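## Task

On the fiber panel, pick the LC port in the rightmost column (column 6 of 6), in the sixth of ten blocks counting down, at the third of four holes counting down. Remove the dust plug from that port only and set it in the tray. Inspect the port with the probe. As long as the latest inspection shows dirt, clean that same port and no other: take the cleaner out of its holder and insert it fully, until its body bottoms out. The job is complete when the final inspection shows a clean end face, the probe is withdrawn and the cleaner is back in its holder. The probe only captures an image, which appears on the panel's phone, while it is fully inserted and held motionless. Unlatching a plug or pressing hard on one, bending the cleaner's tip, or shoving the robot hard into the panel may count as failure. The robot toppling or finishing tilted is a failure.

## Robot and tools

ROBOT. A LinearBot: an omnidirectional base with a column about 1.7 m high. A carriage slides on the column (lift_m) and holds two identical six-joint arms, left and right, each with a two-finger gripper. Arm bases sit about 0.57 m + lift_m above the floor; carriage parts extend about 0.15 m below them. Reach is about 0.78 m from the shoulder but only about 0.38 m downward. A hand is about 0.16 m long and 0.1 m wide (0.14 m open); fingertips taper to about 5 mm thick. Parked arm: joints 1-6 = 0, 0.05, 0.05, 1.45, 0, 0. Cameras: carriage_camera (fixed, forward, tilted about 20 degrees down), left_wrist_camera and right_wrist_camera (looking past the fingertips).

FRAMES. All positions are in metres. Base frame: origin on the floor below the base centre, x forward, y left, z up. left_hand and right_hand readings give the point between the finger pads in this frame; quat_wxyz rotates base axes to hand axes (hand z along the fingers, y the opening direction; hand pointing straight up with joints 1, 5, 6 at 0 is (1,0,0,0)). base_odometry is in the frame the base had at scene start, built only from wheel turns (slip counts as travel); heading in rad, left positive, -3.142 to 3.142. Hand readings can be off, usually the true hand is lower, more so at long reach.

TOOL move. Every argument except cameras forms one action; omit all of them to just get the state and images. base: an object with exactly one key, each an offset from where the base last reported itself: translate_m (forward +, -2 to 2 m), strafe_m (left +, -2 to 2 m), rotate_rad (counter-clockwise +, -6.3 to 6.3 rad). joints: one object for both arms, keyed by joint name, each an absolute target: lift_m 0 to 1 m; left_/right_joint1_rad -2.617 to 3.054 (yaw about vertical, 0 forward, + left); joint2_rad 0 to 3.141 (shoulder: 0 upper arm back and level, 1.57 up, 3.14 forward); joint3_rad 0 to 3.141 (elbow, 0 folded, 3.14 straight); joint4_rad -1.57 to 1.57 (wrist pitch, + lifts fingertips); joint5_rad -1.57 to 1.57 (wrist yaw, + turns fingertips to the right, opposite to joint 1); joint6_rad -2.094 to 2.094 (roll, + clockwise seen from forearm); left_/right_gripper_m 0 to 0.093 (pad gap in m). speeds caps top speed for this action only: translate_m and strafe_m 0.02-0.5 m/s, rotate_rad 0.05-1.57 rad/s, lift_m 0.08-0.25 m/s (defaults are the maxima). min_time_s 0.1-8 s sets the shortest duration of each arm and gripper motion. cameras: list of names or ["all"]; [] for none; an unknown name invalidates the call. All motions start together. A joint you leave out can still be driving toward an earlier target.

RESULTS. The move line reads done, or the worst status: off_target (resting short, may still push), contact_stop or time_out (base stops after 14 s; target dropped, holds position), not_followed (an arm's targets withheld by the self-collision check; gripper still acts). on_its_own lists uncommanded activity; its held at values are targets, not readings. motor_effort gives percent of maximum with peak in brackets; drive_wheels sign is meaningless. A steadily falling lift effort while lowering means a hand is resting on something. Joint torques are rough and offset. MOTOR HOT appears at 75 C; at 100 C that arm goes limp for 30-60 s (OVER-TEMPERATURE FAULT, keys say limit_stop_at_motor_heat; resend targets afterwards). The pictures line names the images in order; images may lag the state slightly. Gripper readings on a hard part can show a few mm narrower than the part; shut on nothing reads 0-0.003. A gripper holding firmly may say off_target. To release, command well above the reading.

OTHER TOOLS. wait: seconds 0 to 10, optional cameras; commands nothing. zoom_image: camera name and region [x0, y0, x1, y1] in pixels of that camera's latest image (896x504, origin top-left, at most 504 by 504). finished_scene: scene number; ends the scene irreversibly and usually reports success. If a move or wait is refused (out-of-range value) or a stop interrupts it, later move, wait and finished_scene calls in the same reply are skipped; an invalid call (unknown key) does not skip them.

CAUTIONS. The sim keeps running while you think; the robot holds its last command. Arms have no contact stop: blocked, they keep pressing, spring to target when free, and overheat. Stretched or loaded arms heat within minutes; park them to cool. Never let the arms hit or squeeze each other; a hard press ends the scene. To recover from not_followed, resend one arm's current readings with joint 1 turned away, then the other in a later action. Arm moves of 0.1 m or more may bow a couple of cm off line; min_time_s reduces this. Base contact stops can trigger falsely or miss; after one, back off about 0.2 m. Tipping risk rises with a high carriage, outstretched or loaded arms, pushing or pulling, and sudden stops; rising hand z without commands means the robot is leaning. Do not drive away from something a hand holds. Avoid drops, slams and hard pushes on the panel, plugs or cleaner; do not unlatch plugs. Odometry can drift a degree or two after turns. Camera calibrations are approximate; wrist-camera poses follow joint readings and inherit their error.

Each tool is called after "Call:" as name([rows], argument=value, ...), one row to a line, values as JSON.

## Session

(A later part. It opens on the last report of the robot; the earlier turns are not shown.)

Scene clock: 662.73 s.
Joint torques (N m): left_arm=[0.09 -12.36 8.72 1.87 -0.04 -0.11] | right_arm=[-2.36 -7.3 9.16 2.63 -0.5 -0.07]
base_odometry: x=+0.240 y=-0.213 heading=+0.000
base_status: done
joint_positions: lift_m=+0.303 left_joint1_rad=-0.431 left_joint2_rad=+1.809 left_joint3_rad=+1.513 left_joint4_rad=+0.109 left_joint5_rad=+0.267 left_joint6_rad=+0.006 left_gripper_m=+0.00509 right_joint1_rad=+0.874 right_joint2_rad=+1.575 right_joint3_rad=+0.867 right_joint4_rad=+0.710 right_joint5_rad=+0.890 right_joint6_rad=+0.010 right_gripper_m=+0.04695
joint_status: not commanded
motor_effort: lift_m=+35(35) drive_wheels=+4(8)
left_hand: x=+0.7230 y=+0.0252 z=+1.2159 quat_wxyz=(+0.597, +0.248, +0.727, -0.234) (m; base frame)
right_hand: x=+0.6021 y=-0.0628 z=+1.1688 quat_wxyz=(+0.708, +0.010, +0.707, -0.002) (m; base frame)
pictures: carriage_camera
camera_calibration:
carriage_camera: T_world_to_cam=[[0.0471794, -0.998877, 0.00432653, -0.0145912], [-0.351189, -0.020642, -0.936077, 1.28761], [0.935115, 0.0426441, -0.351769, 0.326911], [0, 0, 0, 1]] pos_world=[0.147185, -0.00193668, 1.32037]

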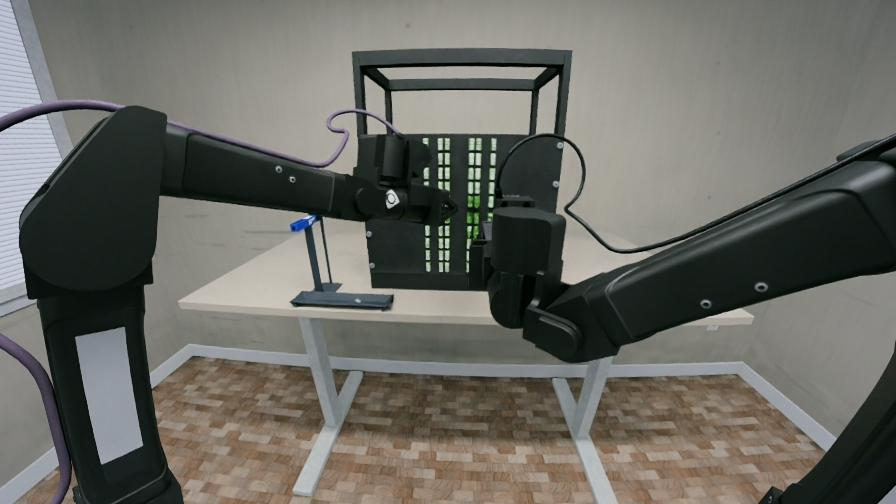

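Call:
move(base={"translate_m":-0.014}, speeds={"translate_m":0.02}, cameras=[])

Call:
move(joints={"right_joint5_rad":0.830,"lift_m":0.3034}, speeds={"lift_m":0.08}, min_time_s=1, cameras=["left_wrist_camera","right_wrist_camera"])

Call:
zoom_image(camera="right_wrist_camera", region=[430, 60, 466, 104])

Call:
zoom_image(camera="left_wrist_camera", region=[400, 110, 460, 170])

Scene clock: 682.23 s.
Joint torques (N m): left_arm=[0.2 -12.44 8.76 1.89 -0.03 -0.08] | right_arm=[0.75 -7.82 8.7 2.67 0.11 -0.07]
move: done
base_odometry: x=+0.227 y=-0.213 heading=+0.000
base_status: done
joint_positions: lift_m=+0.303 left_joint1_rad=-0.430 left_joint2_rad=+1.809 left_joint3_rad=+1.513 left_joint4_rad=+0.109 left_joint5_rad=+0.267 left_joint6_rad=+0.006 left_gripper_m=+0.00509 right_joint1_rad=+0.838 right_joint2_rad=+1.580 right_joint3_rad=+0.872 right_joint4_rad=+0.710 right_joint5_rad=+0.831 right_joint6_rad=+0.010 right_gripper_m=+0.04695
joint_status: not commanded
motor_effort: lift_m=+35(35) drive_wheels=+2(6)
left_hand: x=+0.7231 y=+0.0254 z=+1.2158 quat_wxyz=(+0.597, +0.248, +0.727, -0.233) (m; base frame)
right_hand: x=+0.6119 y=-0.0652 z=+1.1690 quat_wxyz=(+0.708, +0.002, +0.707, +0.007) (m; base frame)
pictures: none
No camera images: "cameras" was empty.

Scene clock: 683.50 s.
Joint torques (N m): left_arm=[0.12 -12.44 8.53 1.87 -0.04 -0.07] | right_arm=[0.76 -7.8 8.72 2.67 -0.02 -0.07]
move: done
base_odometry: x=+0.227 y=-0.213 heading=+0.000
base_status: not commanded
joint_positions: lift_m=+0.303 left_joint1_rad=-0.430 left_joint2_rad=+1.809 left_joint3_rad=+1.513 left_joint4_rad=+0.109 left_joint5_rad=+0.267 left_joint6_rad=+0.006 left_gripper_m=+0.00509 right_joint1_rad=+0.838 right_joint2_rad=+1.580 right_joint3_rad=+0.872 right_joint4_rad=+0.710 right_joint5_rad=+0.831 right_joint6_rad=+0.010 right_gripper_m=+0.04695
joint_status: all done
motor_effort: lift_m=+35(37) drive_wheels=+2(2)
left_hand: x=+0.7231 y=+0.0254 z=+1.2162 quat_wxyz=(+0.597, +0.248, +0.727, -0.233) (m; base frame)
right_hand: x=+0.6119 y=-0.0653 z=+1.1694 quat_wxyz=(+0.708, +0.002, +0.707, +0.007) (m; base frame)
pictures: left_wrist_camera, right_wrist_camera
camera_calibration:
left_wrist_camera: T_world_to_cam=[[-0.642751, -0.763743, 0.0597271, 0.415683], [-0.56491, 0.419866, -0.710344, 1.26915], [0.517443, -0.490315, -0.701316, 0.61758], [0, 0, 0, 1]] pos_world=[0.664575, 0.0874092, 1.30983]
right_wrist_camera: T_world_to_cam=[[0.0156901, -0.999088, 0.0397216, -0.127687], [-0.593577, -0.0412759, -0.803718, 1.29945], [0.804624, -0.0109674, -0.593683, 0.325639], [0, 0, 0, 1]] pos_world=[0.511312, -0.070363, 1.24279]

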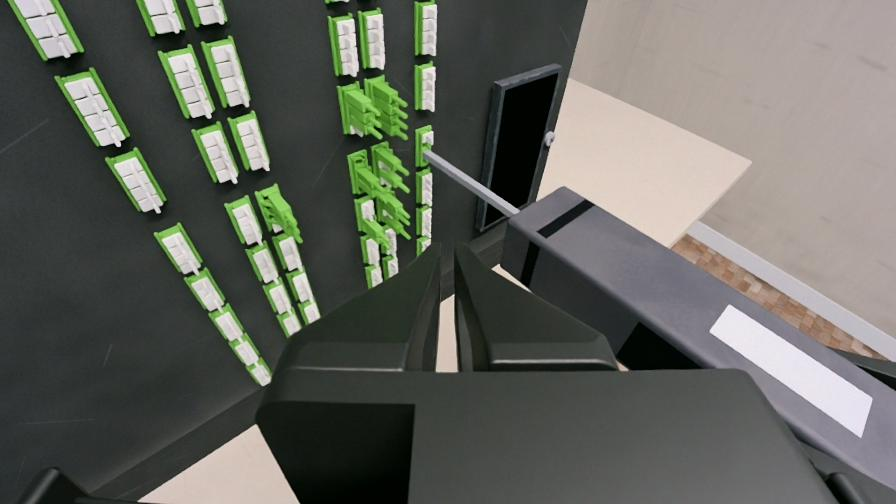

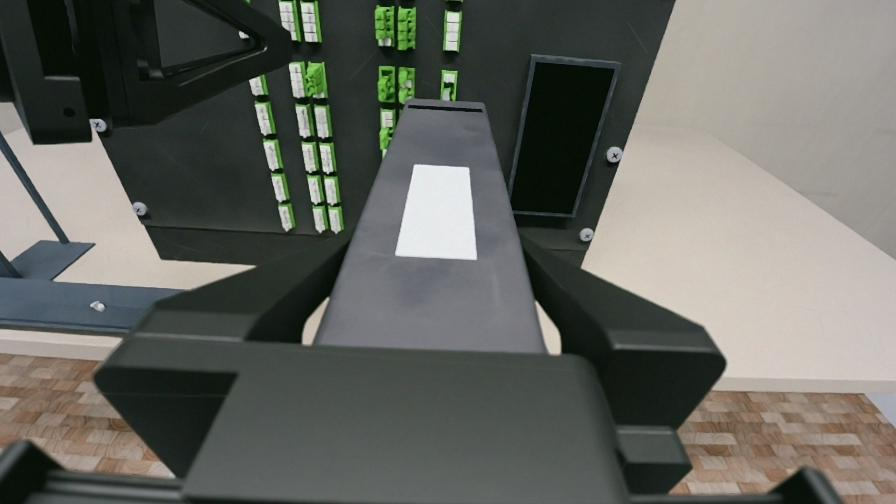

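Scaled by 11.455 from the camera's 896x504 image, which has a finer 1280x720 frame.

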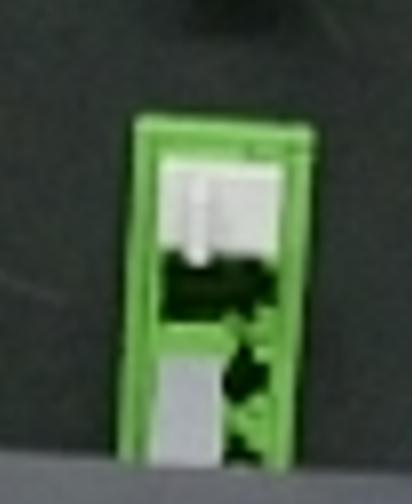

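Scaled by 8.400 from the camera's 896x504 image, which has a finer 1280x720 frame.

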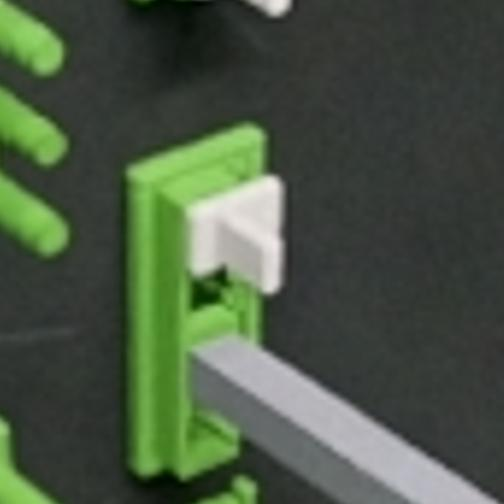

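Call:
move(base={"translate_m":0.008}, speeds={"translate_m":0.02}, cameras=[])

Call:
move(joints={"right_joint1_rad":0.822,"right_joint5_rad":0.805}, min_time_s=2, cameras=["left_wrist_camera","right_wrist_camera"])

Call:
zoom_image(camera="right_wrist_camera", region=[430, 60, 466, 104])

Scene clock: 697.73 s.
Joint torques (N m): left_arm=[0.29 -12.33 8.58 1.88 -0.05 -0.12] | right_arm=[-1.01 -7.79 8.73 2.65 -0.38 -0.07]
move: done
base_odometry: x=+0.234 y=-0.213 heading=+0.000
base_status: done
joint_positions: lift_m=+0.303 left_joint1_rad=-0.430 left_joint2_rad=+1.809 left_joint3_rad=+1.513 left_joint4_rad=+0.109 left_joint5_rad=+0.267 left_joint6_rad=+0.006 left_gripper_m=+0.00509 right_joint1_rad=+0.858 right_joint2_rad=+1.580 right_joint3_rad=+0.872 right_joint4_rad=+0.710 right_joint5_rad=+0.867 right_joint6_rad=+0.010 right_gripper_m=+0.04695
joint_status: not commanded
motor_effort: lift_m=+35(36) drive_wheels=+3(7)
left_hand: x=+0.7231 y=+0.0254 z=+1.2162 quat_wxyz=(+0.597, +0.248, +0.727, -0.233) (m; base frame)
right_hand: x=+0.6070 y=-0.0638 z=+1.1694 quat_wxyz=(+0.708, +0.007, +0.706, +0.001) (m; base frame)
pictures: none
No camera images: "cameras" was empty.

Scene clock: 700.03 s.
Joint torques (N m): left_arm=[0.2 -12.31 8.69 1.85 -0.05 -0.07] | right_arm=[-2.85 -7.79 8.7 2.65 -0.62 -0.07]
move: off_target
base_odometry: x=+0.234 y=-0.213 heading=+0.000
base_status: not commanded
joint_positions: lift_m=+0.303 left_joint1_rad=-0.430 left_joint2_rad=+1.809 left_joint3_rad=+1.513 left_joint4_rad=+0.109 left_joint5_rad=+0.267 left_joint6_rad=+0.006 left_gripper_m=+0.00509 right_joint1_rad=+0.857 right_joint2_rad=+1.580 right_joint3_rad=+0.872 right_joint4_rad=+0.710 right_joint5_rad=+0.865 right_joint6_rad=+0.010 right_gripper_m=+0.04695
joint_status: right_joint1_rad off_target (ended at +0.857, target +0.822); right_joint5_rad off_target (ended at +0.865, target +0.805)
motor_effort: lift_m=+35(36) drive_wheels=+3(3)
left_hand: x=+0.7231 y=+0.0254 z=+1.2162 quat_wxyz=(+0.597, +0.248, +0.727, -0.233) (m; base frame)
right_hand: x=+0.6073 y=-0.0638 z=+1.1694 quat_wxyz=(+0.708, +0.007, +0.706, +0.001) (m; base frame)
pictures: left_wrist_camera, right_wrist_camera
camera_calibration:
left_wrist_camera: T_world_to_cam=[[-0.642751, -0.763743, 0.0597271, 0.415683], [-0.56491, 0.419866, -0.710344, 1.26915], [0.517443, -0.490315, -0.701316, 0.61758], [0, 0, 0, 1]] pos_world=[0.664575, 0.0874092, 1.30983]
right_wrist_camera: T_world_to_cam=[[0.000765484, -0.99921, 0.0397278, -0.117153], [-0.594235, -0.0324072, -0.803638, 1.29757], [0.804291, -0.0229925, -0.593791, 0.328844], [0, 0, 0, 1]] pos_world=[0.506663, -0.0674494, 1.24269]

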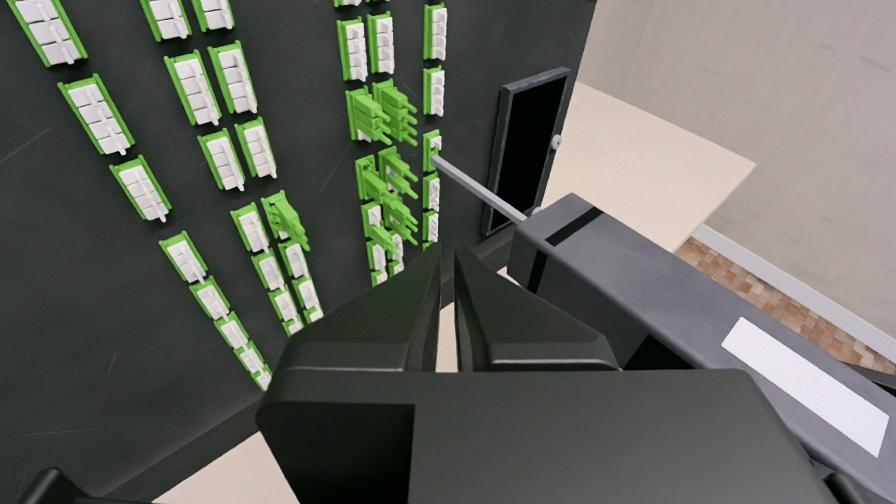

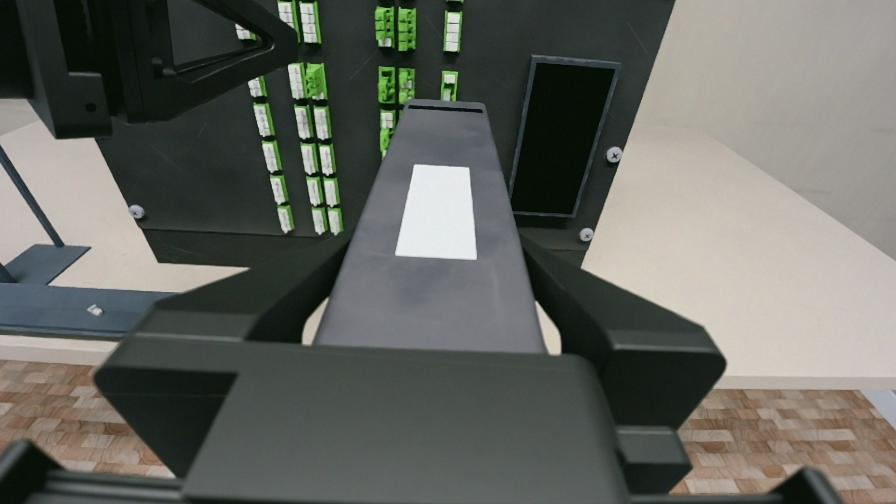

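Scaled by 11.455 from the camera's 896x504 image, which has a finer 1280x720 frame.

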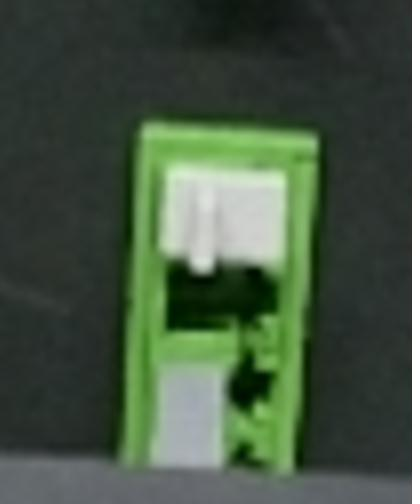

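Call:
zoom_image(camera="left_wrist_camera", region=[345, 70, 425, 130])

Call:
zoom_image(camera="left_wrist_camera", region=[425, 145, 535, 235])

Call:
zoom_image(camera="left_wrist_camera", region=[345, 150, 425, 210])

Scaled by 6.300 from the camera's 896x504 image, which has a finer 1280x720 frame.

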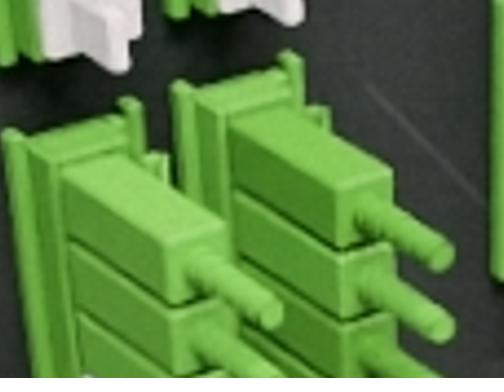

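Scaled by 4.582 from the camera's 896x504 image, which has a finer 1280x720 frame.

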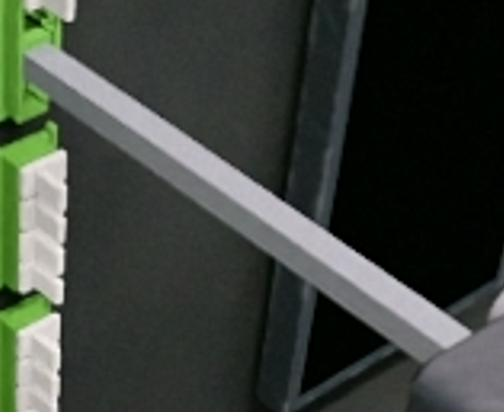

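Scaled by 6.300 from the camera's 896x504 image, which has a finer 1280x720 frame.

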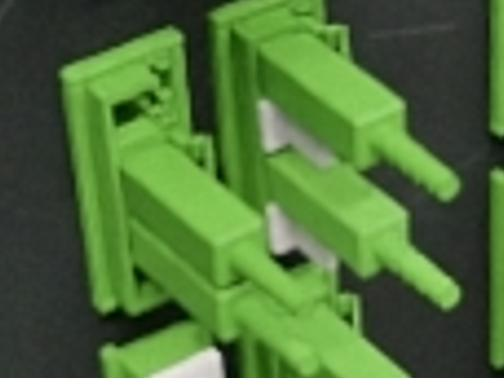

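Call:
move(joints={"lift_m":0.3045}, speeds={"lift_m":0.08}, cameras=["left_wrist_camera"])

Call:
move(joints={"lift_m":0.3025}, speeds={"lift_m":0.08}, cameras=["left_wrist_camera"])

Call:
move(joints={"lift_m":0.301}, speeds={"lift_m":0.08}, cameras=["left_wrist_camera"])

Scene clock: 732.10 s.
Joint torques (N m): left_arm=[0.06 -12.25 8.79 1.82 -0.05 -0.11] | right_arm=[-2.78 -7.75 8.7 2.69 -0.62 -0.07]
move: done
base_odometry: x=+0.234 y=-0.213 heading=+0.000
base_status: not commanded
joint_positions: lift_m=+0.304 left_joint1_rad=-0.430 left_joint2_rad=+1.809 left_joint3_rad=+1.513 left_joint4_rad=+0.109 left_joint5_rad=+0.267 left_joint6_rad=+0.006 left_gripper_m=+0.00509 right_joint1_rad=+0.856 right_joint2_rad=+1.580 right_joint3_rad=+0.872 right_joint4_rad=+0.706 right_joint5_rad=+0.863 right_joint6_rad=+0.010 right_gripper_m=+0.04695
joint_status: all done
motor_effort: lift_m=+35(39) drive_wheels=+2(3)
left_hand: x=+0.7231 y=+0.0254 z=+1.2175 quat_wxyz=(+0.597, +0.248, +0.727, -0.233) (m; base frame)
right_hand: x=+0.6075 y=-0.0638 z=+1.1698 quat_wxyz=(+0.707, +0.006, +0.707, +0.001) (m; base frame)
pictures: left_wrist_camera
camera_calibration:
left_wrist_camera: T_world_to_cam=[[-0.642777, -0.763726, 0.0596583, 0.415717], [-0.56466, 0.419727, -0.710625, 1.27022], [0.517683, -0.490461, -0.701037, 0.617909], [0, 0, 0, 1]] pos_world=[0.664575, 0.0874094, 1.31103]

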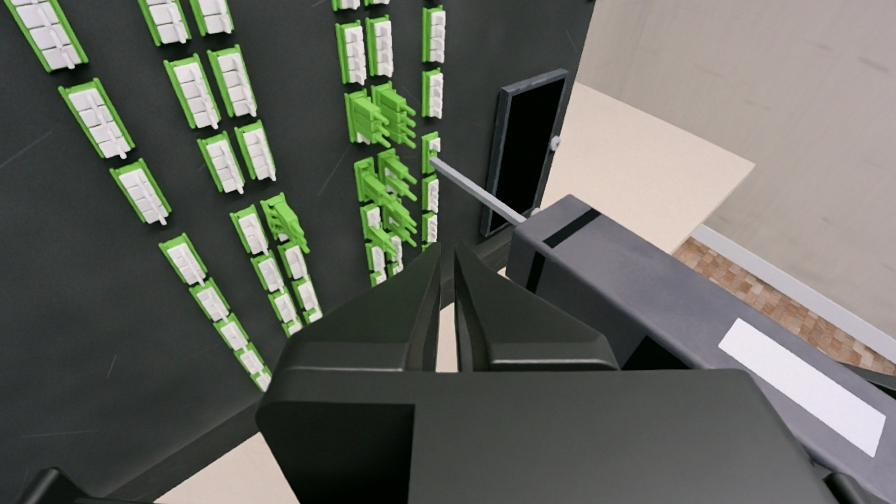

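Scene clock: 732.53 s.
Joint torques (N m): left_arm=[0.16 -12.37 8.69 1.88 -0.04 -0.08] | right_arm=[-2.39 -7.77 8.69 2.68 -0.53 -0.07]
move: done
base_odometry: x=+0.234 y=-0.213 heading=+0.000
base_status: not commanded
joint_positions: lift_m=+0.302 left_joint1_rad=-0.430 left_joint2_rad=+1.809 left_joint3_rad=+1.513 left_joint4_rad=+0.107 left_joint5_rad=+0.267 left_joint6_rad=+0.006 left_gripper_m=+0.00509 right_joint1_rad=+0.851 right_joint2_rad=+1.580 right_joint3_rad=+0.872 right_joint4_rad=+0.708 right_joint5_rad=+0.857 right_joint6_rad=+0.010 right_gripper_m=+0.04695
joint_status: all done
motor_effort: lift_m=+34(35) drive_wheels=+2(2)
left_hand: x=+0.7231 y=+0.0254 z=+1.2151 quat_wxyz=(+0.596, +0.248, +0.727, -0.233) (m; base frame)
right_hand: x=+0.6087 y=-0.0646 z=+1.1683 quat_wxyz=(+0.707, +0.006, +0.707, +0.002) (m; base frame)
pictures: left_wrist_camera
camera_calibration:
left_wrist_camera: T_world_to_cam=[[-0.642677, -0.763776, 0.0601009, 0.415195], [-0.565868, 0.420334, -0.709305, 1.26778], [0.516488, -0.489863, -0.702335, 0.618706], [0, 0, 0, 1]] pos_world=[0.664676, 0.0873086, 1.30882]

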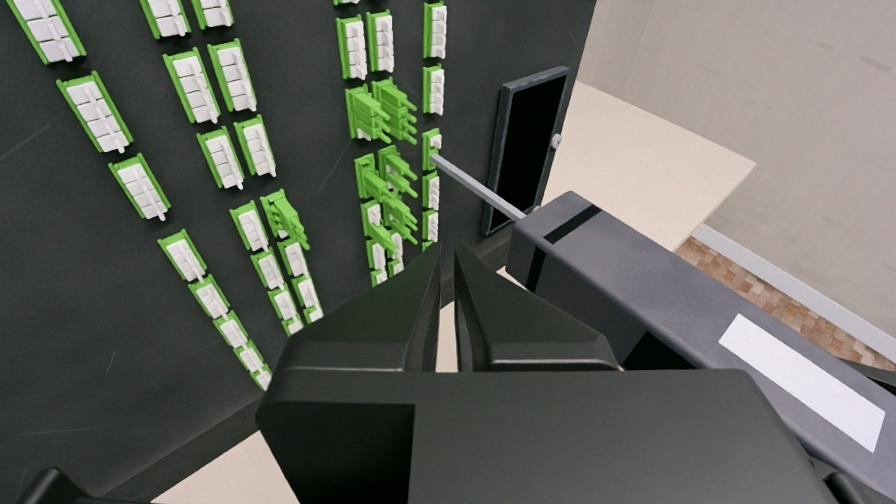

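Scene clock: 732.93 s.
Joint torques (N m): left_arm=[0.08 -12.27 8.66 1.9 -0.09 -0.12] | right_arm=[-1.89 -7.72 8.72 2.65 -0.46 -0.07]
move: done
base_odometry: x=+0.234 y=-0.213 heading=+0.000
base_status: not commanded
joint_positions: lift_m=+0.301 left_joint1_rad=-0.430 left_joint2_rad=+1.809 left_joint3_rad=+1.513 left_joint4_rad=+0.107 left_joint5_rad=+0.267 left_joint6_rad=+0.006 left_gripper_m=+0.00509 right_joint1_rad=+0.846 right_joint2_rad=+1.579 right_joint3_rad=+0.872 right_joint4_rad=+0.711 right_joint5_rad=+0.848 right_joint6_rad=+0.010 right_gripper_m=+0.04695
joint_status: all done
motor_effort: lift_m=+33(34) drive_wheels=+2(2)
left_hand: x=+0.7231 y=+0.0254 z=+1.2137 quat_wxyz=(+0.596, +0.248, +0.727, -0.233) (m; base frame)
right_hand: x=+0.6100 y=-0.0653 z=+1.1676 quat_wxyz=(+0.708, +0.005, +0.706, +0.004) (m; base frame)
pictures: left_wrist_camera
camera_calibration:
left_wrist_camera: T_world_to_cam=[[-0.642677, -0.763776, 0.0601009, 0.415285], [-0.565868, 0.420334, -0.709305, 1.26671], [0.516488, -0.489863, -0.702335, 0.617652], [0, 0, 0, 1]] pos_world=[0.664676, 0.0873086, 1.30732]

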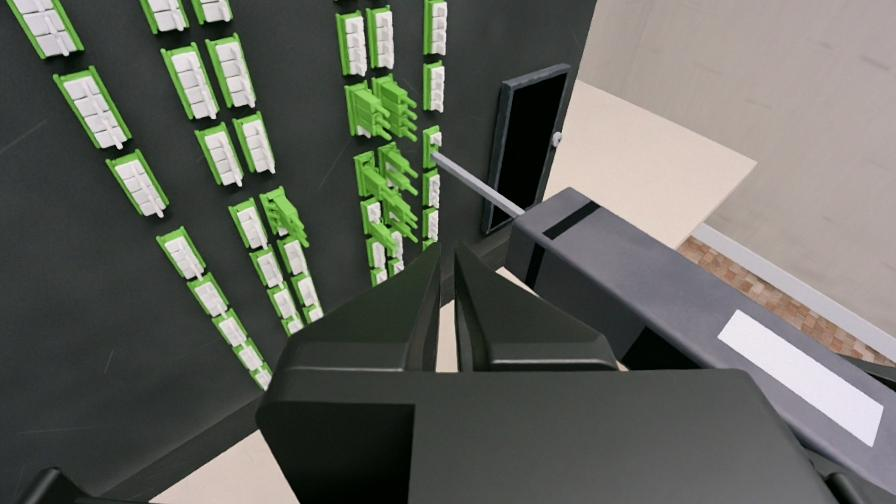

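Call:
move(joints={"lift_m":0.2998}, speeds={"lift_m":0.08}, cameras=[])

Call:
move(joints={"lift_m":0.3013}, speeds={"lift_m":0.08}, cameras=[])

Call:
move(base={"translate_m":0.002}, joints={"lift_m":0.3}, speeds={"lift_m":0.08,"translate_m":0.02}, cameras=["left_wrist_camera","right_wrist_camera"])

Scene clock: 737.27 s.
Joint torques (N m): left_arm=[0.09 -12.41 8.77 1.83 -0.01 -0.1] | right_arm=[-1.36 -7.76 8.53 2.62 -0.37 -0.07]
move: done
base_odometry: x=+0.234 y=-0.213 heading=+0.000
base_status: not commanded
joint_positions: lift_m=+0.300 left_joint1_rad=-0.430 left_joint2_rad=+1.809 left_joint3_rad=+1.513 left_joint4_rad=+0.108 left_joint5_rad=+0.267 left_joint6_rad=+0.006 left_gripper_m=+0.00509 right_joint1_rad=+0.839 right_joint2_rad=+1.579 right_joint3_rad=+0.872 right_joint4_rad=+0.714 right_joint5_rad=+0.839 right_joint6_rad=+0.010 right_gripper_m=+0.04695
joint_status: all done
motor_effort: lift_m=+33(35) drive_wheels=+2(2)
left_hand: x=+0.7231 y=+0.0254 z=+1.2126 quat_wxyz=(+0.596, +0.248, +0.727, -0.233) (m; base frame)
right_hand: x=+0.6115 y=-0.0661 z=+1.1670 quat_wxyz=(+0.709, +0.005, +0.705, +0.006) (m; base frame)
pictures: none
No camera images: "cameras" was empty.

Scene clock: 737.63 s.
Joint torques (N m): left_arm=[-0.08 -12.29 8.68 1.88 -0.04 -0.1] | right_arm=[-1.36 -7.71 8.75 2.65 -0.35 -0.07]
move: done
base_odometry: x=+0.234 y=-0.213 heading=+0.000
base_status: not commanded
joint_positions: lift_m=+0.301 left_joint1_rad=-0.430 left_joint2_rad=+1.809 left_joint3_rad=+1.513 left_joint4_rad=+0.109 left_joint5_rad=+0.267 left_joint6_rad=+0.006 left_gripper_m=+0.00509 right_joint1_rad=+0.839 right_joint2_rad=+1.579 right_joint3_rad=+0.872 right_joint4_rad=+0.712 right_joint5_rad=+0.839 right_joint6_rad=+0.010 right_gripper_m=+0.04695
joint_status: all done
motor_effort: lift_m=+35(44) drive_wheels=+2(2)
left_hand: x=+0.7231 y=+0.0254 z=+1.2141 quat_wxyz=(+0.596, +0.248, +0.727, -0.233) (m; base frame)
right_hand: x=+0.6115 y=-0.0662 z=+1.1679 quat_wxyz=(+0.708, +0.005, +0.706, +0.005) (m; base frame)
pictures: none
No camera images: "cameras" was empty.

Scene clock: 738.13 s.
Joint torques (N m): left_arm=[-0.03 -12.27 8.72 1.87 -0.08 -0.09] | right_arm=[-1.83 -7.66 8.72 2.64 -0.43 -0.07]
move: done
base_odometry: x=+0.236 y=-0.213 heading=+0.000
base_status: done
joint_positions: lift_m=+0.300 left_joint1_rad=-0.430 left_joint2_rad=+1.808 left_joint3_rad=+1.513 left_joint4_rad=+0.109 left_joint5_rad=+0.267 left_joint6_rad=+0.006 left_gripper_m=+0.00509 right_joint1_rad=+0.844 right_joint2_rad=+1.578 right_joint3_rad=+0.872 right_joint4_rad=+0.712 right_joint5_rad=+0.847 right_joint6_rad=+0.010 right_gripper_m=+0.04695
joint_status: all done
motor_effort: lift_m=+34(35) drive_wheels=+3(5)
left_hand: x=+0.7230 y=+0.0254 z=+1.2133 quat_wxyz=(+0.597, +0.248, +0.727, -0.233) (m; base frame)
right_hand: x=+0.6102 y=-0.0657 z=+1.1672 quat_wxyz=(+0.708, +0.006, +0.706, +0.004) (m; base frame)
pictures: left_wrist_camera, right_wrist_camera
camera_calibration:
left_wrist_camera: T_world_to_cam=[[-0.642777, -0.763726, 0.0596583, 0.415839], [-0.56466, 0.419727, -0.710625, 1.26712], [0.517683, -0.490461, -0.701037, 0.615068], [0, 0, 0, 1]] pos_world=[0.664375, 0.0874094, 1.30683]
right_wrist_camera: T_world_to_cam=[[0.00634619, -0.99929, 0.0371467, -0.119307], [-0.59219, -0.0336887, -0.805094, 1.29792], [0.805773, -0.0168886, -0.591983, 0.322652], [0, 0, 0, 1]] pos_world=[0.509388, -0.0700478, 1.24038]

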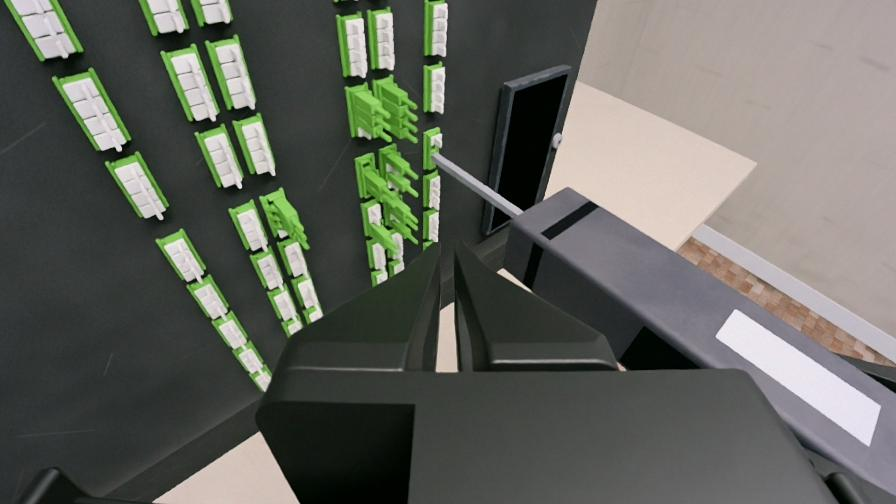

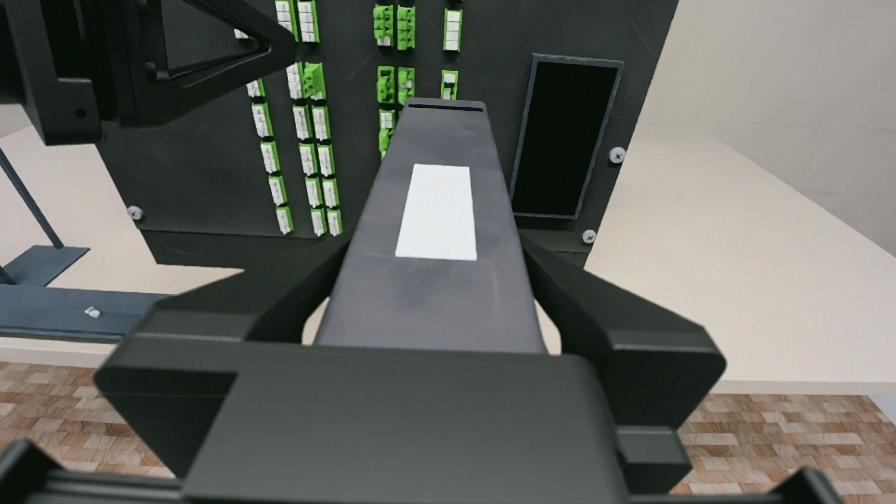

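Call:
move(base={"translate_m":0.004}, joints={"lift_m":0.3015}, speeds={"lift_m":0.08,"translate_m":0.02}, cameras=[])

Call:
move(joints={"lift_m":0.3}, speeds={"lift_m":0.08}, cameras=[])

Call:
move(joints={"lift_m":0.299}, speeds={"lift_m":0.08}, cameras=["left_wrist_camera","right_wrist_camera"])

Call:
zoom_image(camera="left_wrist_camera", region=[410, 130, 560, 250])

Call:
zoom_image(camera="right_wrist_camera", region=[430, 60, 466, 104])

Scene clock: 745.37 s.
Joint torques (N m): left_arm=[-0.02 -12.19 8.73 1.86 -0.06 -0.1] | right_arm=[-3 -7.62 8.7 2.68 -0.66 -0.1]
move: done
base_odometry: x=+0.240 y=-0.213 heading=+0.001
base_status: done
joint_positions: lift_m=+0.301 left_joint1_rad=-0.430 left_joint2_rad=+1.807 left_joint3_rad=+1.514 left_joint4_rad=+0.109 left_joint5_rad=+0.267 left_joint6_rad=+0.006 left_gripper_m=+0.00509 right_joint1_rad=+0.858 right_joint2_rad=+1.578 right_joint3_rad=+0.872 right_joint4_rad=+0.707 right_joint5_rad=+0.868 right_joint6_rad=+0.013 right_gripper_m=+0.04695
joint_status: all done
motor_effort: lift_m=+35(40) drive_wheels=+4(8)
left_hand: x=+0.7228 y=+0.0255 z=+1.2159 quat_wxyz=(+0.598, +0.248, +0.726, -0.234) (m; base frame)
right_hand: x=+0.6068 y=-0.0642 z=+1.1678 quat_wxyz=(+0.708, +0.009, +0.707, +0.001) (m; base frame)
pictures: none
No camera images: "cameras" was empty.

Scene clock: 745.73 s.
Joint torques (N m): left_arm=[0.01 -12.04 8.46 1.88 -0.11 -0.07] | right_arm=[-2.96 -7.6 8.66 2.65 -0.66 -0.1]
move: done
base_odometry: x=+0.240 y=-0.213 heading=+0.001
base_status: not commanded
joint_positions: lift_m=+0.300 left_joint1_rad=-0.430 left_joint2_rad=+1.807 left_joint3_rad=+1.514 left_joint4_rad=+0.108 left_joint5_rad=+0.267 left_joint6_rad=+0.006 left_gripper_m=+0.00509 right_joint1_rad=+0.858 right_joint2_rad=+1.578 right_joint3_rad=+0.872 right_joint4_rad=+0.709 right_joint5_rad=+0.868 right_joint6_rad=+0.013 right_gripper_m=+0.04695
joint_status: all done
motor_effort: lift_m=+33(34) drive_wheels=+3(4)
left_hand: x=+0.7228 y=+0.0255 z=+1.2144 quat_wxyz=(+0.598, +0.248, +0.726, -0.233) (m; base frame)
right_hand: x=+0.6068 y=-0.0641 z=+1.1668 quat_wxyz=(+0.708, +0.009, +0.706, +0.002) (m; base frame)
pictures: none
No camera images: "cameras" was empty.

Scene clock: 746.03 s.
Joint torques (N m): left_arm=[0.14 -12.21 8.55 1.88 -0.08 -0.09] | right_arm=[-3.02 -7.54 8.7 2.62 -0.65 -0.11]
move: done
base_odometry: x=+0.240 y=-0.213 heading=+0.001
base_status: not commanded
joint_positions: lift_m=+0.299 left_joint1_rad=-0.430 left_joint2_rad=+1.807 left_joint3_rad=+1.514 left_joint4_rad=+0.108 left_joint5_rad=+0.267 left_joint6_rad=+0.006 left_gripper_m=+0.00509 right_joint1_rad=+0.858 right_joint2_rad=+1.577 right_joint3_rad=+0.872 right_joint4_rad=+0.712 right_joint5_rad=+0.868 right_joint6_rad=+0.013 right_gripper_m=+0.04695
joint_status: all done
motor_effort: lift_m=+34(35) drive_wheels=+3(4)
left_hand: x=+0.7228 y=+0.0255 z=+1.2134 quat_wxyz=(+0.598, +0.248, +0.726, -0.233) (m; base frame)
right_hand: x=+0.6067 y=-0.0642 z=+1.1668 quat_wxyz=(+0.709, +0.010, +0.705, +0.003) (m; base frame)
pictures: left_wrist_camera, right_wrist_camera
camera_calibration:
left_wrist_camera: T_world_to_cam=[[-0.642836, -0.763716, 0.0591619, 0.416485], [-0.563473, 0.419138, -0.711913, 1.26781], [0.518903, -0.49098, -0.699771, 0.612905], [0, 0, 0, 1]] pos_world=[0.664073, 0.0876103, 1.30683]
right_wrist_camera: T_world_to_cam=[[-0.000893909, -0.999446, 0.0332795, -0.1089], [-0.591628, -0.0263018, -0.805782, 1.29648], [0.80621, -0.0204094, -0.591277, 0.323821], [0, 0, 0, 1]] pos_world=[0.505867, -0.068131, 1.23977]

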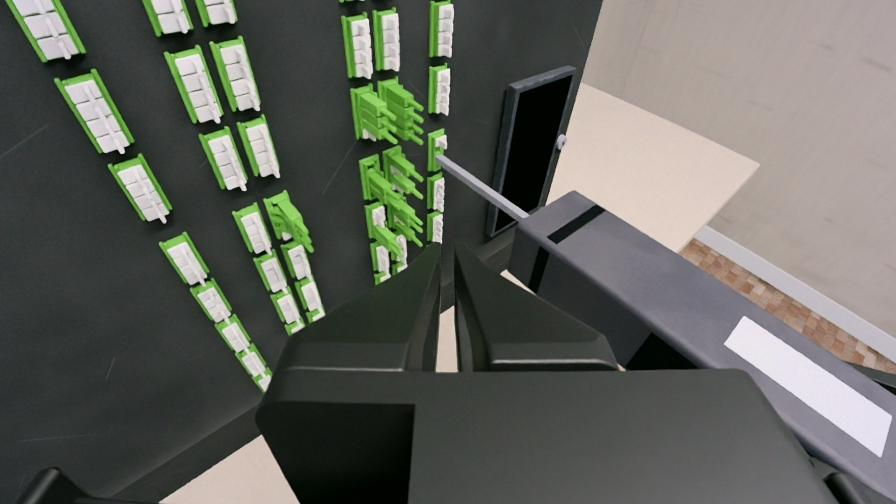

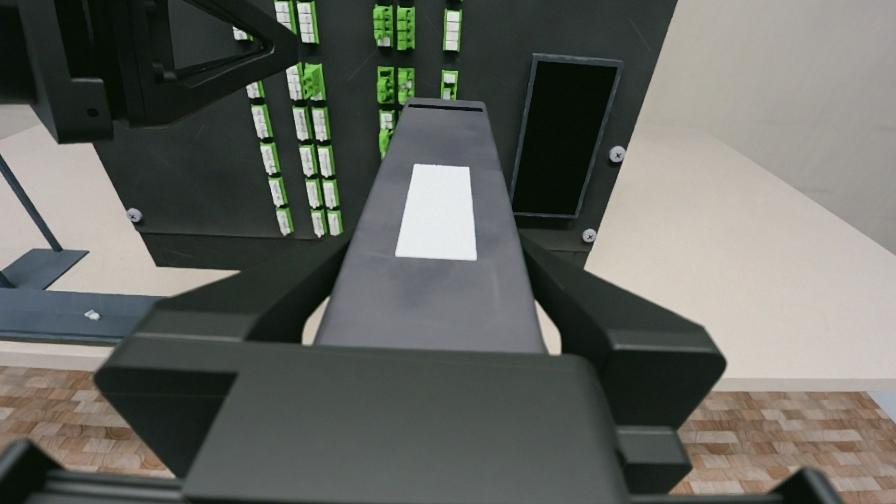

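Scaled by 3.360 from the camera's 896x504 image, which has a finer 1280x720 frame.

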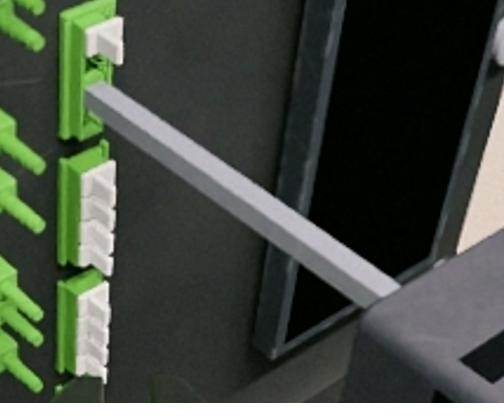

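Scaled by 11.455 from the camera's 896x504 image, which has a finer 1280x720 frame.

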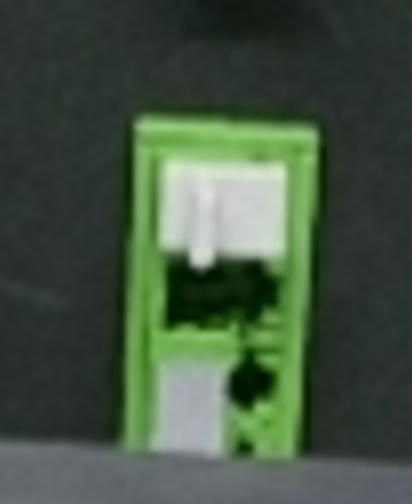

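Call:
move(joints={"lift_m":0.302}, speeds={"lift_m":0.08}, cameras=[])

Call:
move(base={"strafe_m":0.002}, speeds={"strafe_m":0.03}, cameras=[])

Call:
move(base={"strafe_m":-0.002}, speeds={"strafe_m":0.03}, cameras=["left_wrist_camera","right_wrist_camera"])

Call:
zoom_image(camera="right_wrist_camera", region=[430, 60, 466, 104])

Scene clock: 751.23 s.
Joint torques (N m): left_arm=[0.12 -12.18 8.5 1.85 -0.03 -0.09] | right_arm=[-2.95 -7.51 8.68 2.71 -0.67 -0.11]
move: done
base_odometry: x=+0.240 y=-0.213 heading=+0.001
base_status: not commanded
joint_positions: lift_m=+0.302 left_joint1_rad=-0.430 left_joint2_rad=+1.806 left_joint3_rad=+1.516 left_joint4_rad=+0.109 left_joint5_rad=+0.267 left_joint6_rad=+0.006 left_gripper_m=+0.00509 right_joint1_rad=+0.858 right_joint2_rad=+1.577 right_joint3_rad=+0.872 right_joint4_rad=+0.704 right_joint5_rad=+0.868 right_joint6_rad=+0.013 right_gripper_m=+0.04695
joint_status: all done
motor_effort: lift_m=+35(36) drive_wheels=+3(3)
left_hand: x=+0.7228 y=+0.0255 z=+1.2179 quat_wxyz=(+0.599, +0.248, +0.725, -0.234) (m; base frame)
right_hand: x=+0.6067 y=-0.0642 z=+1.1682 quat_wxyz=(+0.707, +0.008, +0.707, +0.001) (m; base frame)
pictures: none
No camera images: "cameras" was empty.

Scene clock: 751.80 s.
Joint torques (N m): left_arm=[0.06 -12.01 8.61 1.82 -0.06 -0.08] | right_arm=[-2.76 -7.57 8.75 2.71 -0.7 -0.13]
move: done
base_odometry: x=+0.240 y=-0.211 heading=+0.001
base_status: done
joint_positions: lift_m=+0.302 left_joint1_rad=-0.429 left_joint2_rad=+1.806 left_joint3_rad=+1.516 left_joint4_rad=+0.109 left_joint5_rad=+0.267 left_joint6_rad=+0.005 left_gripper_m=+0.00509 right_joint1_rad=+0.857 right_joint2_rad=+1.577 right_joint3_rad=+0.872 right_joint4_rad=+0.704 right_joint5_rad=+0.871 right_joint6_rad=+0.015 right_gripper_m=+0.04695
joint_status: not commanded
motor_effort: lift_m=+35(35) drive_wheels=+2(11)
left_hand: x=+0.7233 y=+0.0263 z=+1.2179 quat_wxyz=(+0.599, +0.247, +0.725, -0.233) (m; base frame)
right_hand: x=+0.6069 y=-0.0651 z=+1.1681 quat_wxyz=(+0.707, +0.010, +0.707, +0.000) (m; base frame)
pictures: none
No camera images: "cameras" was empty.

Scene clock: 752.40 s.
Joint torques (N m): left_arm=[0.18 -12.11 8.4 1.86 -0.05 -0.06] | right_arm=[-2.93 -7.54 8.76 2.71 -0.66 -0.14]
move: done
base_odometry: x=+0.240 y=-0.213 heading=+0.001
base_status: done
joint_positions: lift_m=+0.302 left_joint1_rad=-0.431 left_joint2_rad=+1.806 left_joint3_rad=+1.516 left_joint4_rad=+0.109 left_joint5_rad=+0.266 left_joint6_rad=+0.005 left_gripper_m=+0.00509 right_joint1_rad=+0.857 right_joint2_rad=+1.577 right_joint3_rad=+0.872 right_joint4_rad=+0.704 right_joint5_rad=+0.866 right_joint6_rad=+0.014 right_gripper_m=+0.04695
joint_status: not commanded
motor_effort: lift_m=+35(35) drive_wheels=+2(5)
left_hand: x=+0.7228 y=+0.0254 z=+1.2179 quat_wxyz=(+0.599, +0.248, +0.725, -0.234) (m; base frame)
right_hand: x=+0.6069 y=-0.0643 z=+1.1681 quat_wxyz=(+0.707, +0.008, +0.707, +0.002) (m; base frame)
pictures: left_wrist_camera, right_wrist_camera
camera_calibration:
left_wrist_camera: T_world_to_cam=[[-0.642714, -0.763878, 0.058379, 0.416938], [-0.561291, 0.417655, -0.714504, 1.27265], [0.521412, -0.49199, -0.697191, 0.611099], [0, 0, 0, 1]] pos_world=[0.663668, 0.0876132, 1.31103]
right_wrist_camera: T_world_to_cam=[[0.000108701, -0.9993, 0.0374052, -0.114392], [-0.595816, -0.0301056, -0.802556, 1.29609], [0.803121, -0.0221994, -0.595403, 0.331071], [0, 0, 0, 1]] pos_world=[0.506356, -0.0679426, 1.24159]

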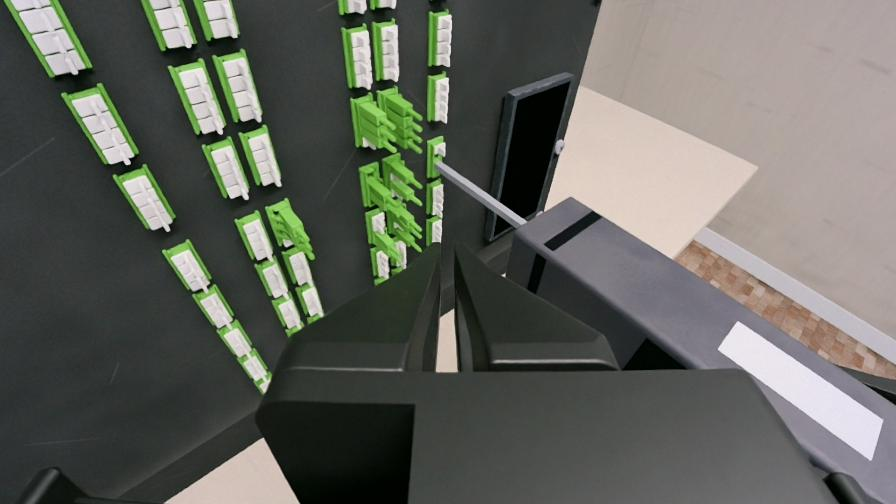

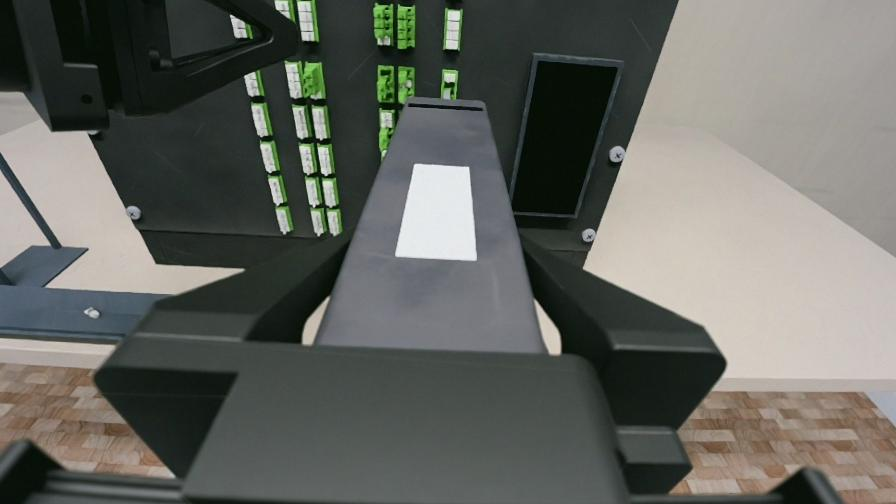

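Scaled by 11.455 from the camera's 896x504 image, which has a finer 1280x720 frame.

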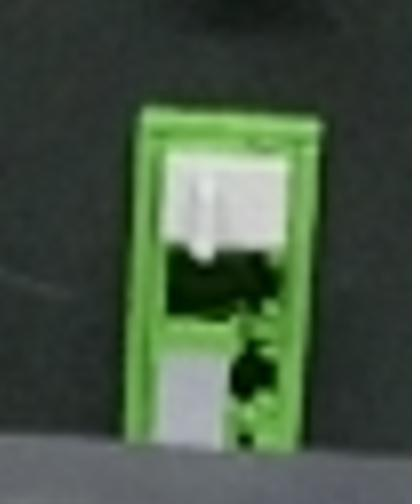

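Call:
wait(seconds=3, cameras=["right_wrist_camera"])

Scene clock: 760.67 s.
Joint torques (N m): left_arm=[0.35 -12.03 8.55 1.81 -0.05 -0.09] | right_arm=[-2.89 -7.5 8.75 2.71 -0.63 -0.13]
base_odometry: x=+0.240 y=-0.213 heading=+0.001
base_status: done
joint_positions: lift_m=+0.302 left_joint1_rad=-0.431 left_joint2_rad=+1.806 left_joint3_rad=+1.516 left_joint4_rad=+0.109 left_joint5_rad=+0.266 left_joint6_rad=+0.005 left_gripper_m=+0.00509 right_joint1_rad=+0.857 right_joint2_rad=+1.577 right_joint3_rad=+0.872 right_joint4_rad=+0.704 right_joint5_rad=+0.866 right_joint6_rad=+0.014 right_gripper_m=+0.04695
joint_status: not commanded
motor_effort: lift_m=+35(35) drive_wheels=+2(5)
left_hand: x=+0.7228 y=+0.0254 z=+1.2179 quat_wxyz=(+0.599, +0.248, +0.725, -0.234) (m; base frame)
right_hand: x=+0.6069 y=-0.0643 z=+1.1681 quat_wxyz=(+0.707, +0.008, +0.707, +0.002) (m; base frame)
wait: 3.00 s; at rest from the start
pictures: right_wrist_camera
camera_calibration:
right_wrist_camera: T_world_to_cam=[[0.000108701, -0.9993, 0.0374052, -0.114392], [-0.595816, -0.0301056, -0.802556, 1.29609], [0.803121, -0.0221994, -0.595403, 0.331071], [0, 0, 0, 1]] pos_world=[0.506356, -0.0679426, 1.24159]

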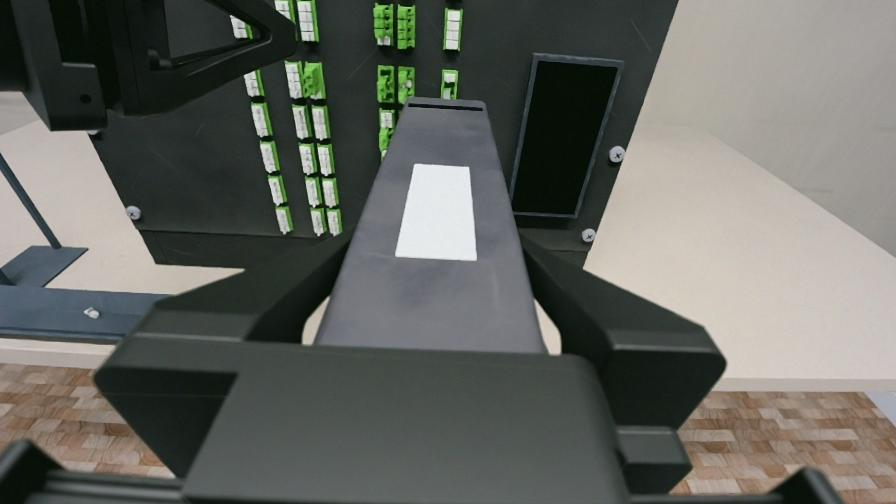

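Call:
move(base={"strafe_m":-0.004}, speeds={"strafe_m":0.03}, cameras=[])

Call:
move(joints={"lift_m":0.3035}, speeds={"lift_m":0.08}, cameras=[])

Call:
move(joints={"lift_m":0.302}, speeds={"lift_m":0.08}, cameras=[])

Call:
move(joints={"lift_m":0.3005}, speeds={"lift_m":0.08}, cameras=["right_wrist_camera"])

Call:
zoom_image(camera="right_wrist_camera", region=[430, 60, 466, 104])

Scene clock: 767.00 s.
Joint torques (N m): left_arm=[0.25 -11.89 8.32 1.85 -0.1 -0.1] | right_arm=[-2.88 -7.46 8.73 2.72 -0.53 -0.1]
move: done
base_odometry: x=+0.240 y=-0.217 heading=+0.001
base_status: done
joint_positions: lift_m=+0.302 left_joint1_rad=-0.432 left_joint2_rad=+1.806 left_joint3_rad=+1.516 left_joint4_rad=+0.109 left_joint5_rad=+0.267 left_joint6_rad=+0.005 left_gripper_m=+0.00509 right_joint1_rad=+0.857 right_joint2_rad=+1.577 right_joint3_rad=+0.872 right_joint4_rad=+0.704 right_joint5_rad=+0.857 right_joint6_rad=+0.012 right_gripper_m=+0.04695
joint_status: not commanded
motor_effort: lift_m=+35(35) drive_wheels=+3(10)
left_hand: x=+0.7224 y=+0.0248 z=+1.2179 quat_wxyz=(+0.599, +0.248, +0.725, -0.234) (m; base frame)
right_hand: x=+0.6071 y=-0.0629 z=+1.1681 quat_wxyz=(+0.707, +0.004, +0.707, +0.004) (m; base frame)
pictures: none
No camera images: "cameras" was empty.

Scene clock: 767.37 s.
Joint torques (N m): left_arm=[0.38 -11.9 8.36 1.88 -0.02 -0.09] | right_arm=[-2.85 -7.5 8.76 2.77 -0.53 -0.1]
move: done
base_odometry: x=+0.240 y=-0.217 heading=+0.001
base_status: not commanded
joint_positions: lift_m=+0.303 left_joint1_rad=-0.432 left_joint2_rad=+1.806 left_joint3_rad=+1.516 left_joint4_rad=+0.110 left_joint5_rad=+0.267 left_joint6_rad=+0.005 left_gripper_m=+0.00509 right_joint1_rad=+0.857 right_joint2_rad=+1.577 right_joint3_rad=+0.872 right_joint4_rad=+0.700 right_joint5_rad=+0.857 right_joint6_rad=+0.012 right_gripper_m=+0.04695
joint_status: all done
motor_effort: lift_m=+35(40) drive_wheels=+3(3)
left_hand: x=+0.7225 y=+0.0248 z=+1.2196 quat_wxyz=(+0.599, +0.248, +0.724, -0.234) (m; base frame)
right_hand: x=+0.6071 y=-0.0629 z=+1.1687 quat_wxyz=(+0.706, +0.003, +0.708, +0.003) (m; base frame)
pictures: none
No camera images: "cameras" was empty.

Scene clock: 767.73 s.
Joint torques (N m): left_arm=[0.27 -11.93 8.43 1.83 -0.03 -0.12] | right_arm=[-2.86 -7.5 8.76 2.75 -0.53 -0.1]
move: done
base_odometry: x=+0.240 y=-0.217 heading=+0.001
base_status: not commanded
joint_positions: lift_m=+0.302 left_joint1_rad=-0.432 left_joint2_rad=+1.806 left_joint3_rad=+1.516 left_joint4_rad=+0.109 left_joint5_rad=+0.267 left_joint6_rad=+0.005 left_gripper_m=+0.00509 right_joint1_rad=+0.857 right_joint2_rad=+1.577 right_joint3_rad=+0.872 right_joint4_rad=+0.701 right_joint5_rad=+0.857 right_joint6_rad=+0.012 right_gripper_m=+0.04695
joint_status: all done
motor_effort: lift_m=+34(34) drive_wheels=+3(3)
left_hand: x=+0.7224 y=+0.0248 z=+1.2181 quat_wxyz=(+0.599, +0.248, +0.725, -0.234) (m; base frame)
right_hand: x=+0.6071 y=-0.0629 z=+1.1676 quat_wxyz=(+0.706, +0.003, +0.708, +0.003) (m; base frame)
pictures: none
No camera images: "cameras" was empty.

Scene clock: 768.10 s.
Joint torques (N m): left_arm=[0.08 -12 8.53 1.88 -0.08 -0.11] | right_arm=[-2.82 -7.51 8.76 2.7 -0.5 -0.1]
move: done
base_odometry: x=+0.240 y=-0.217 heading=+0.001
base_status: not commanded
joint_positions: lift_m=+0.301 left_joint1_rad=-0.432 left_joint2_rad=+1.806 left_joint3_rad=+1.516 left_joint4_rad=+0.109 left_joint5_rad=+0.267 left_joint6_rad=+0.005 left_gripper_m=+0.00509 right_joint1_rad=+0.856 right_joint2_rad=+1.577 right_joint3_rad=+0.872 right_joint4_rad=+0.706 right_joint5_rad=+0.856 right_joint6_rad=+0.012 right_gripper_m=+0.04695
joint_status: all done
motor_effort: lift_m=+33(34) drive_wheels=+3(3)
left_hand: x=+0.7224 y=+0.0248 z=+1.2164 quat_wxyz=(+0.598, +0.248, +0.725, -0.234) (m; base frame)
right_hand: x=+0.6072 y=-0.0630 z=+1.1671 quat_wxyz=(+0.707, +0.005, +0.707, +0.005) (m; base frame)
pictures: right_wrist_camera
camera_calibration:
right_wrist_camera: T_world_to_cam=[[0.00879354, -0.999229, 0.0382588, -0.119315], [-0.594511, -0.0359882, -0.803282, 1.29521], [0.804039, -0.0156816, -0.594369, 0.328935], [0, 0, 0, 1]] pos_world=[0.506587, -0.0674529, 1.24049]

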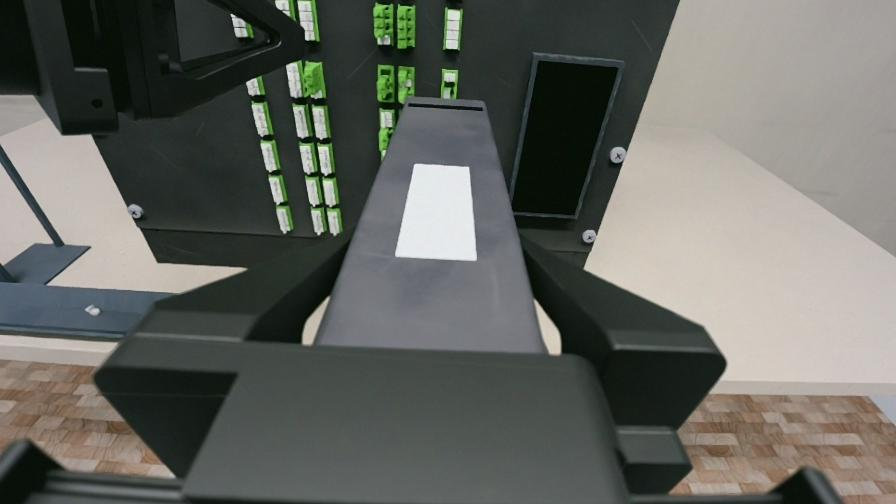

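Scaled by 11.455 from the camera's 896x504 image, which has a finer 1280x720 frame.

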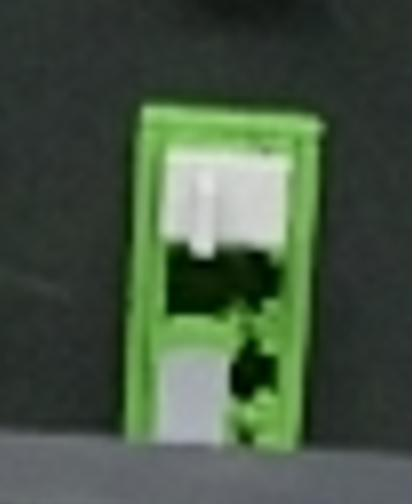

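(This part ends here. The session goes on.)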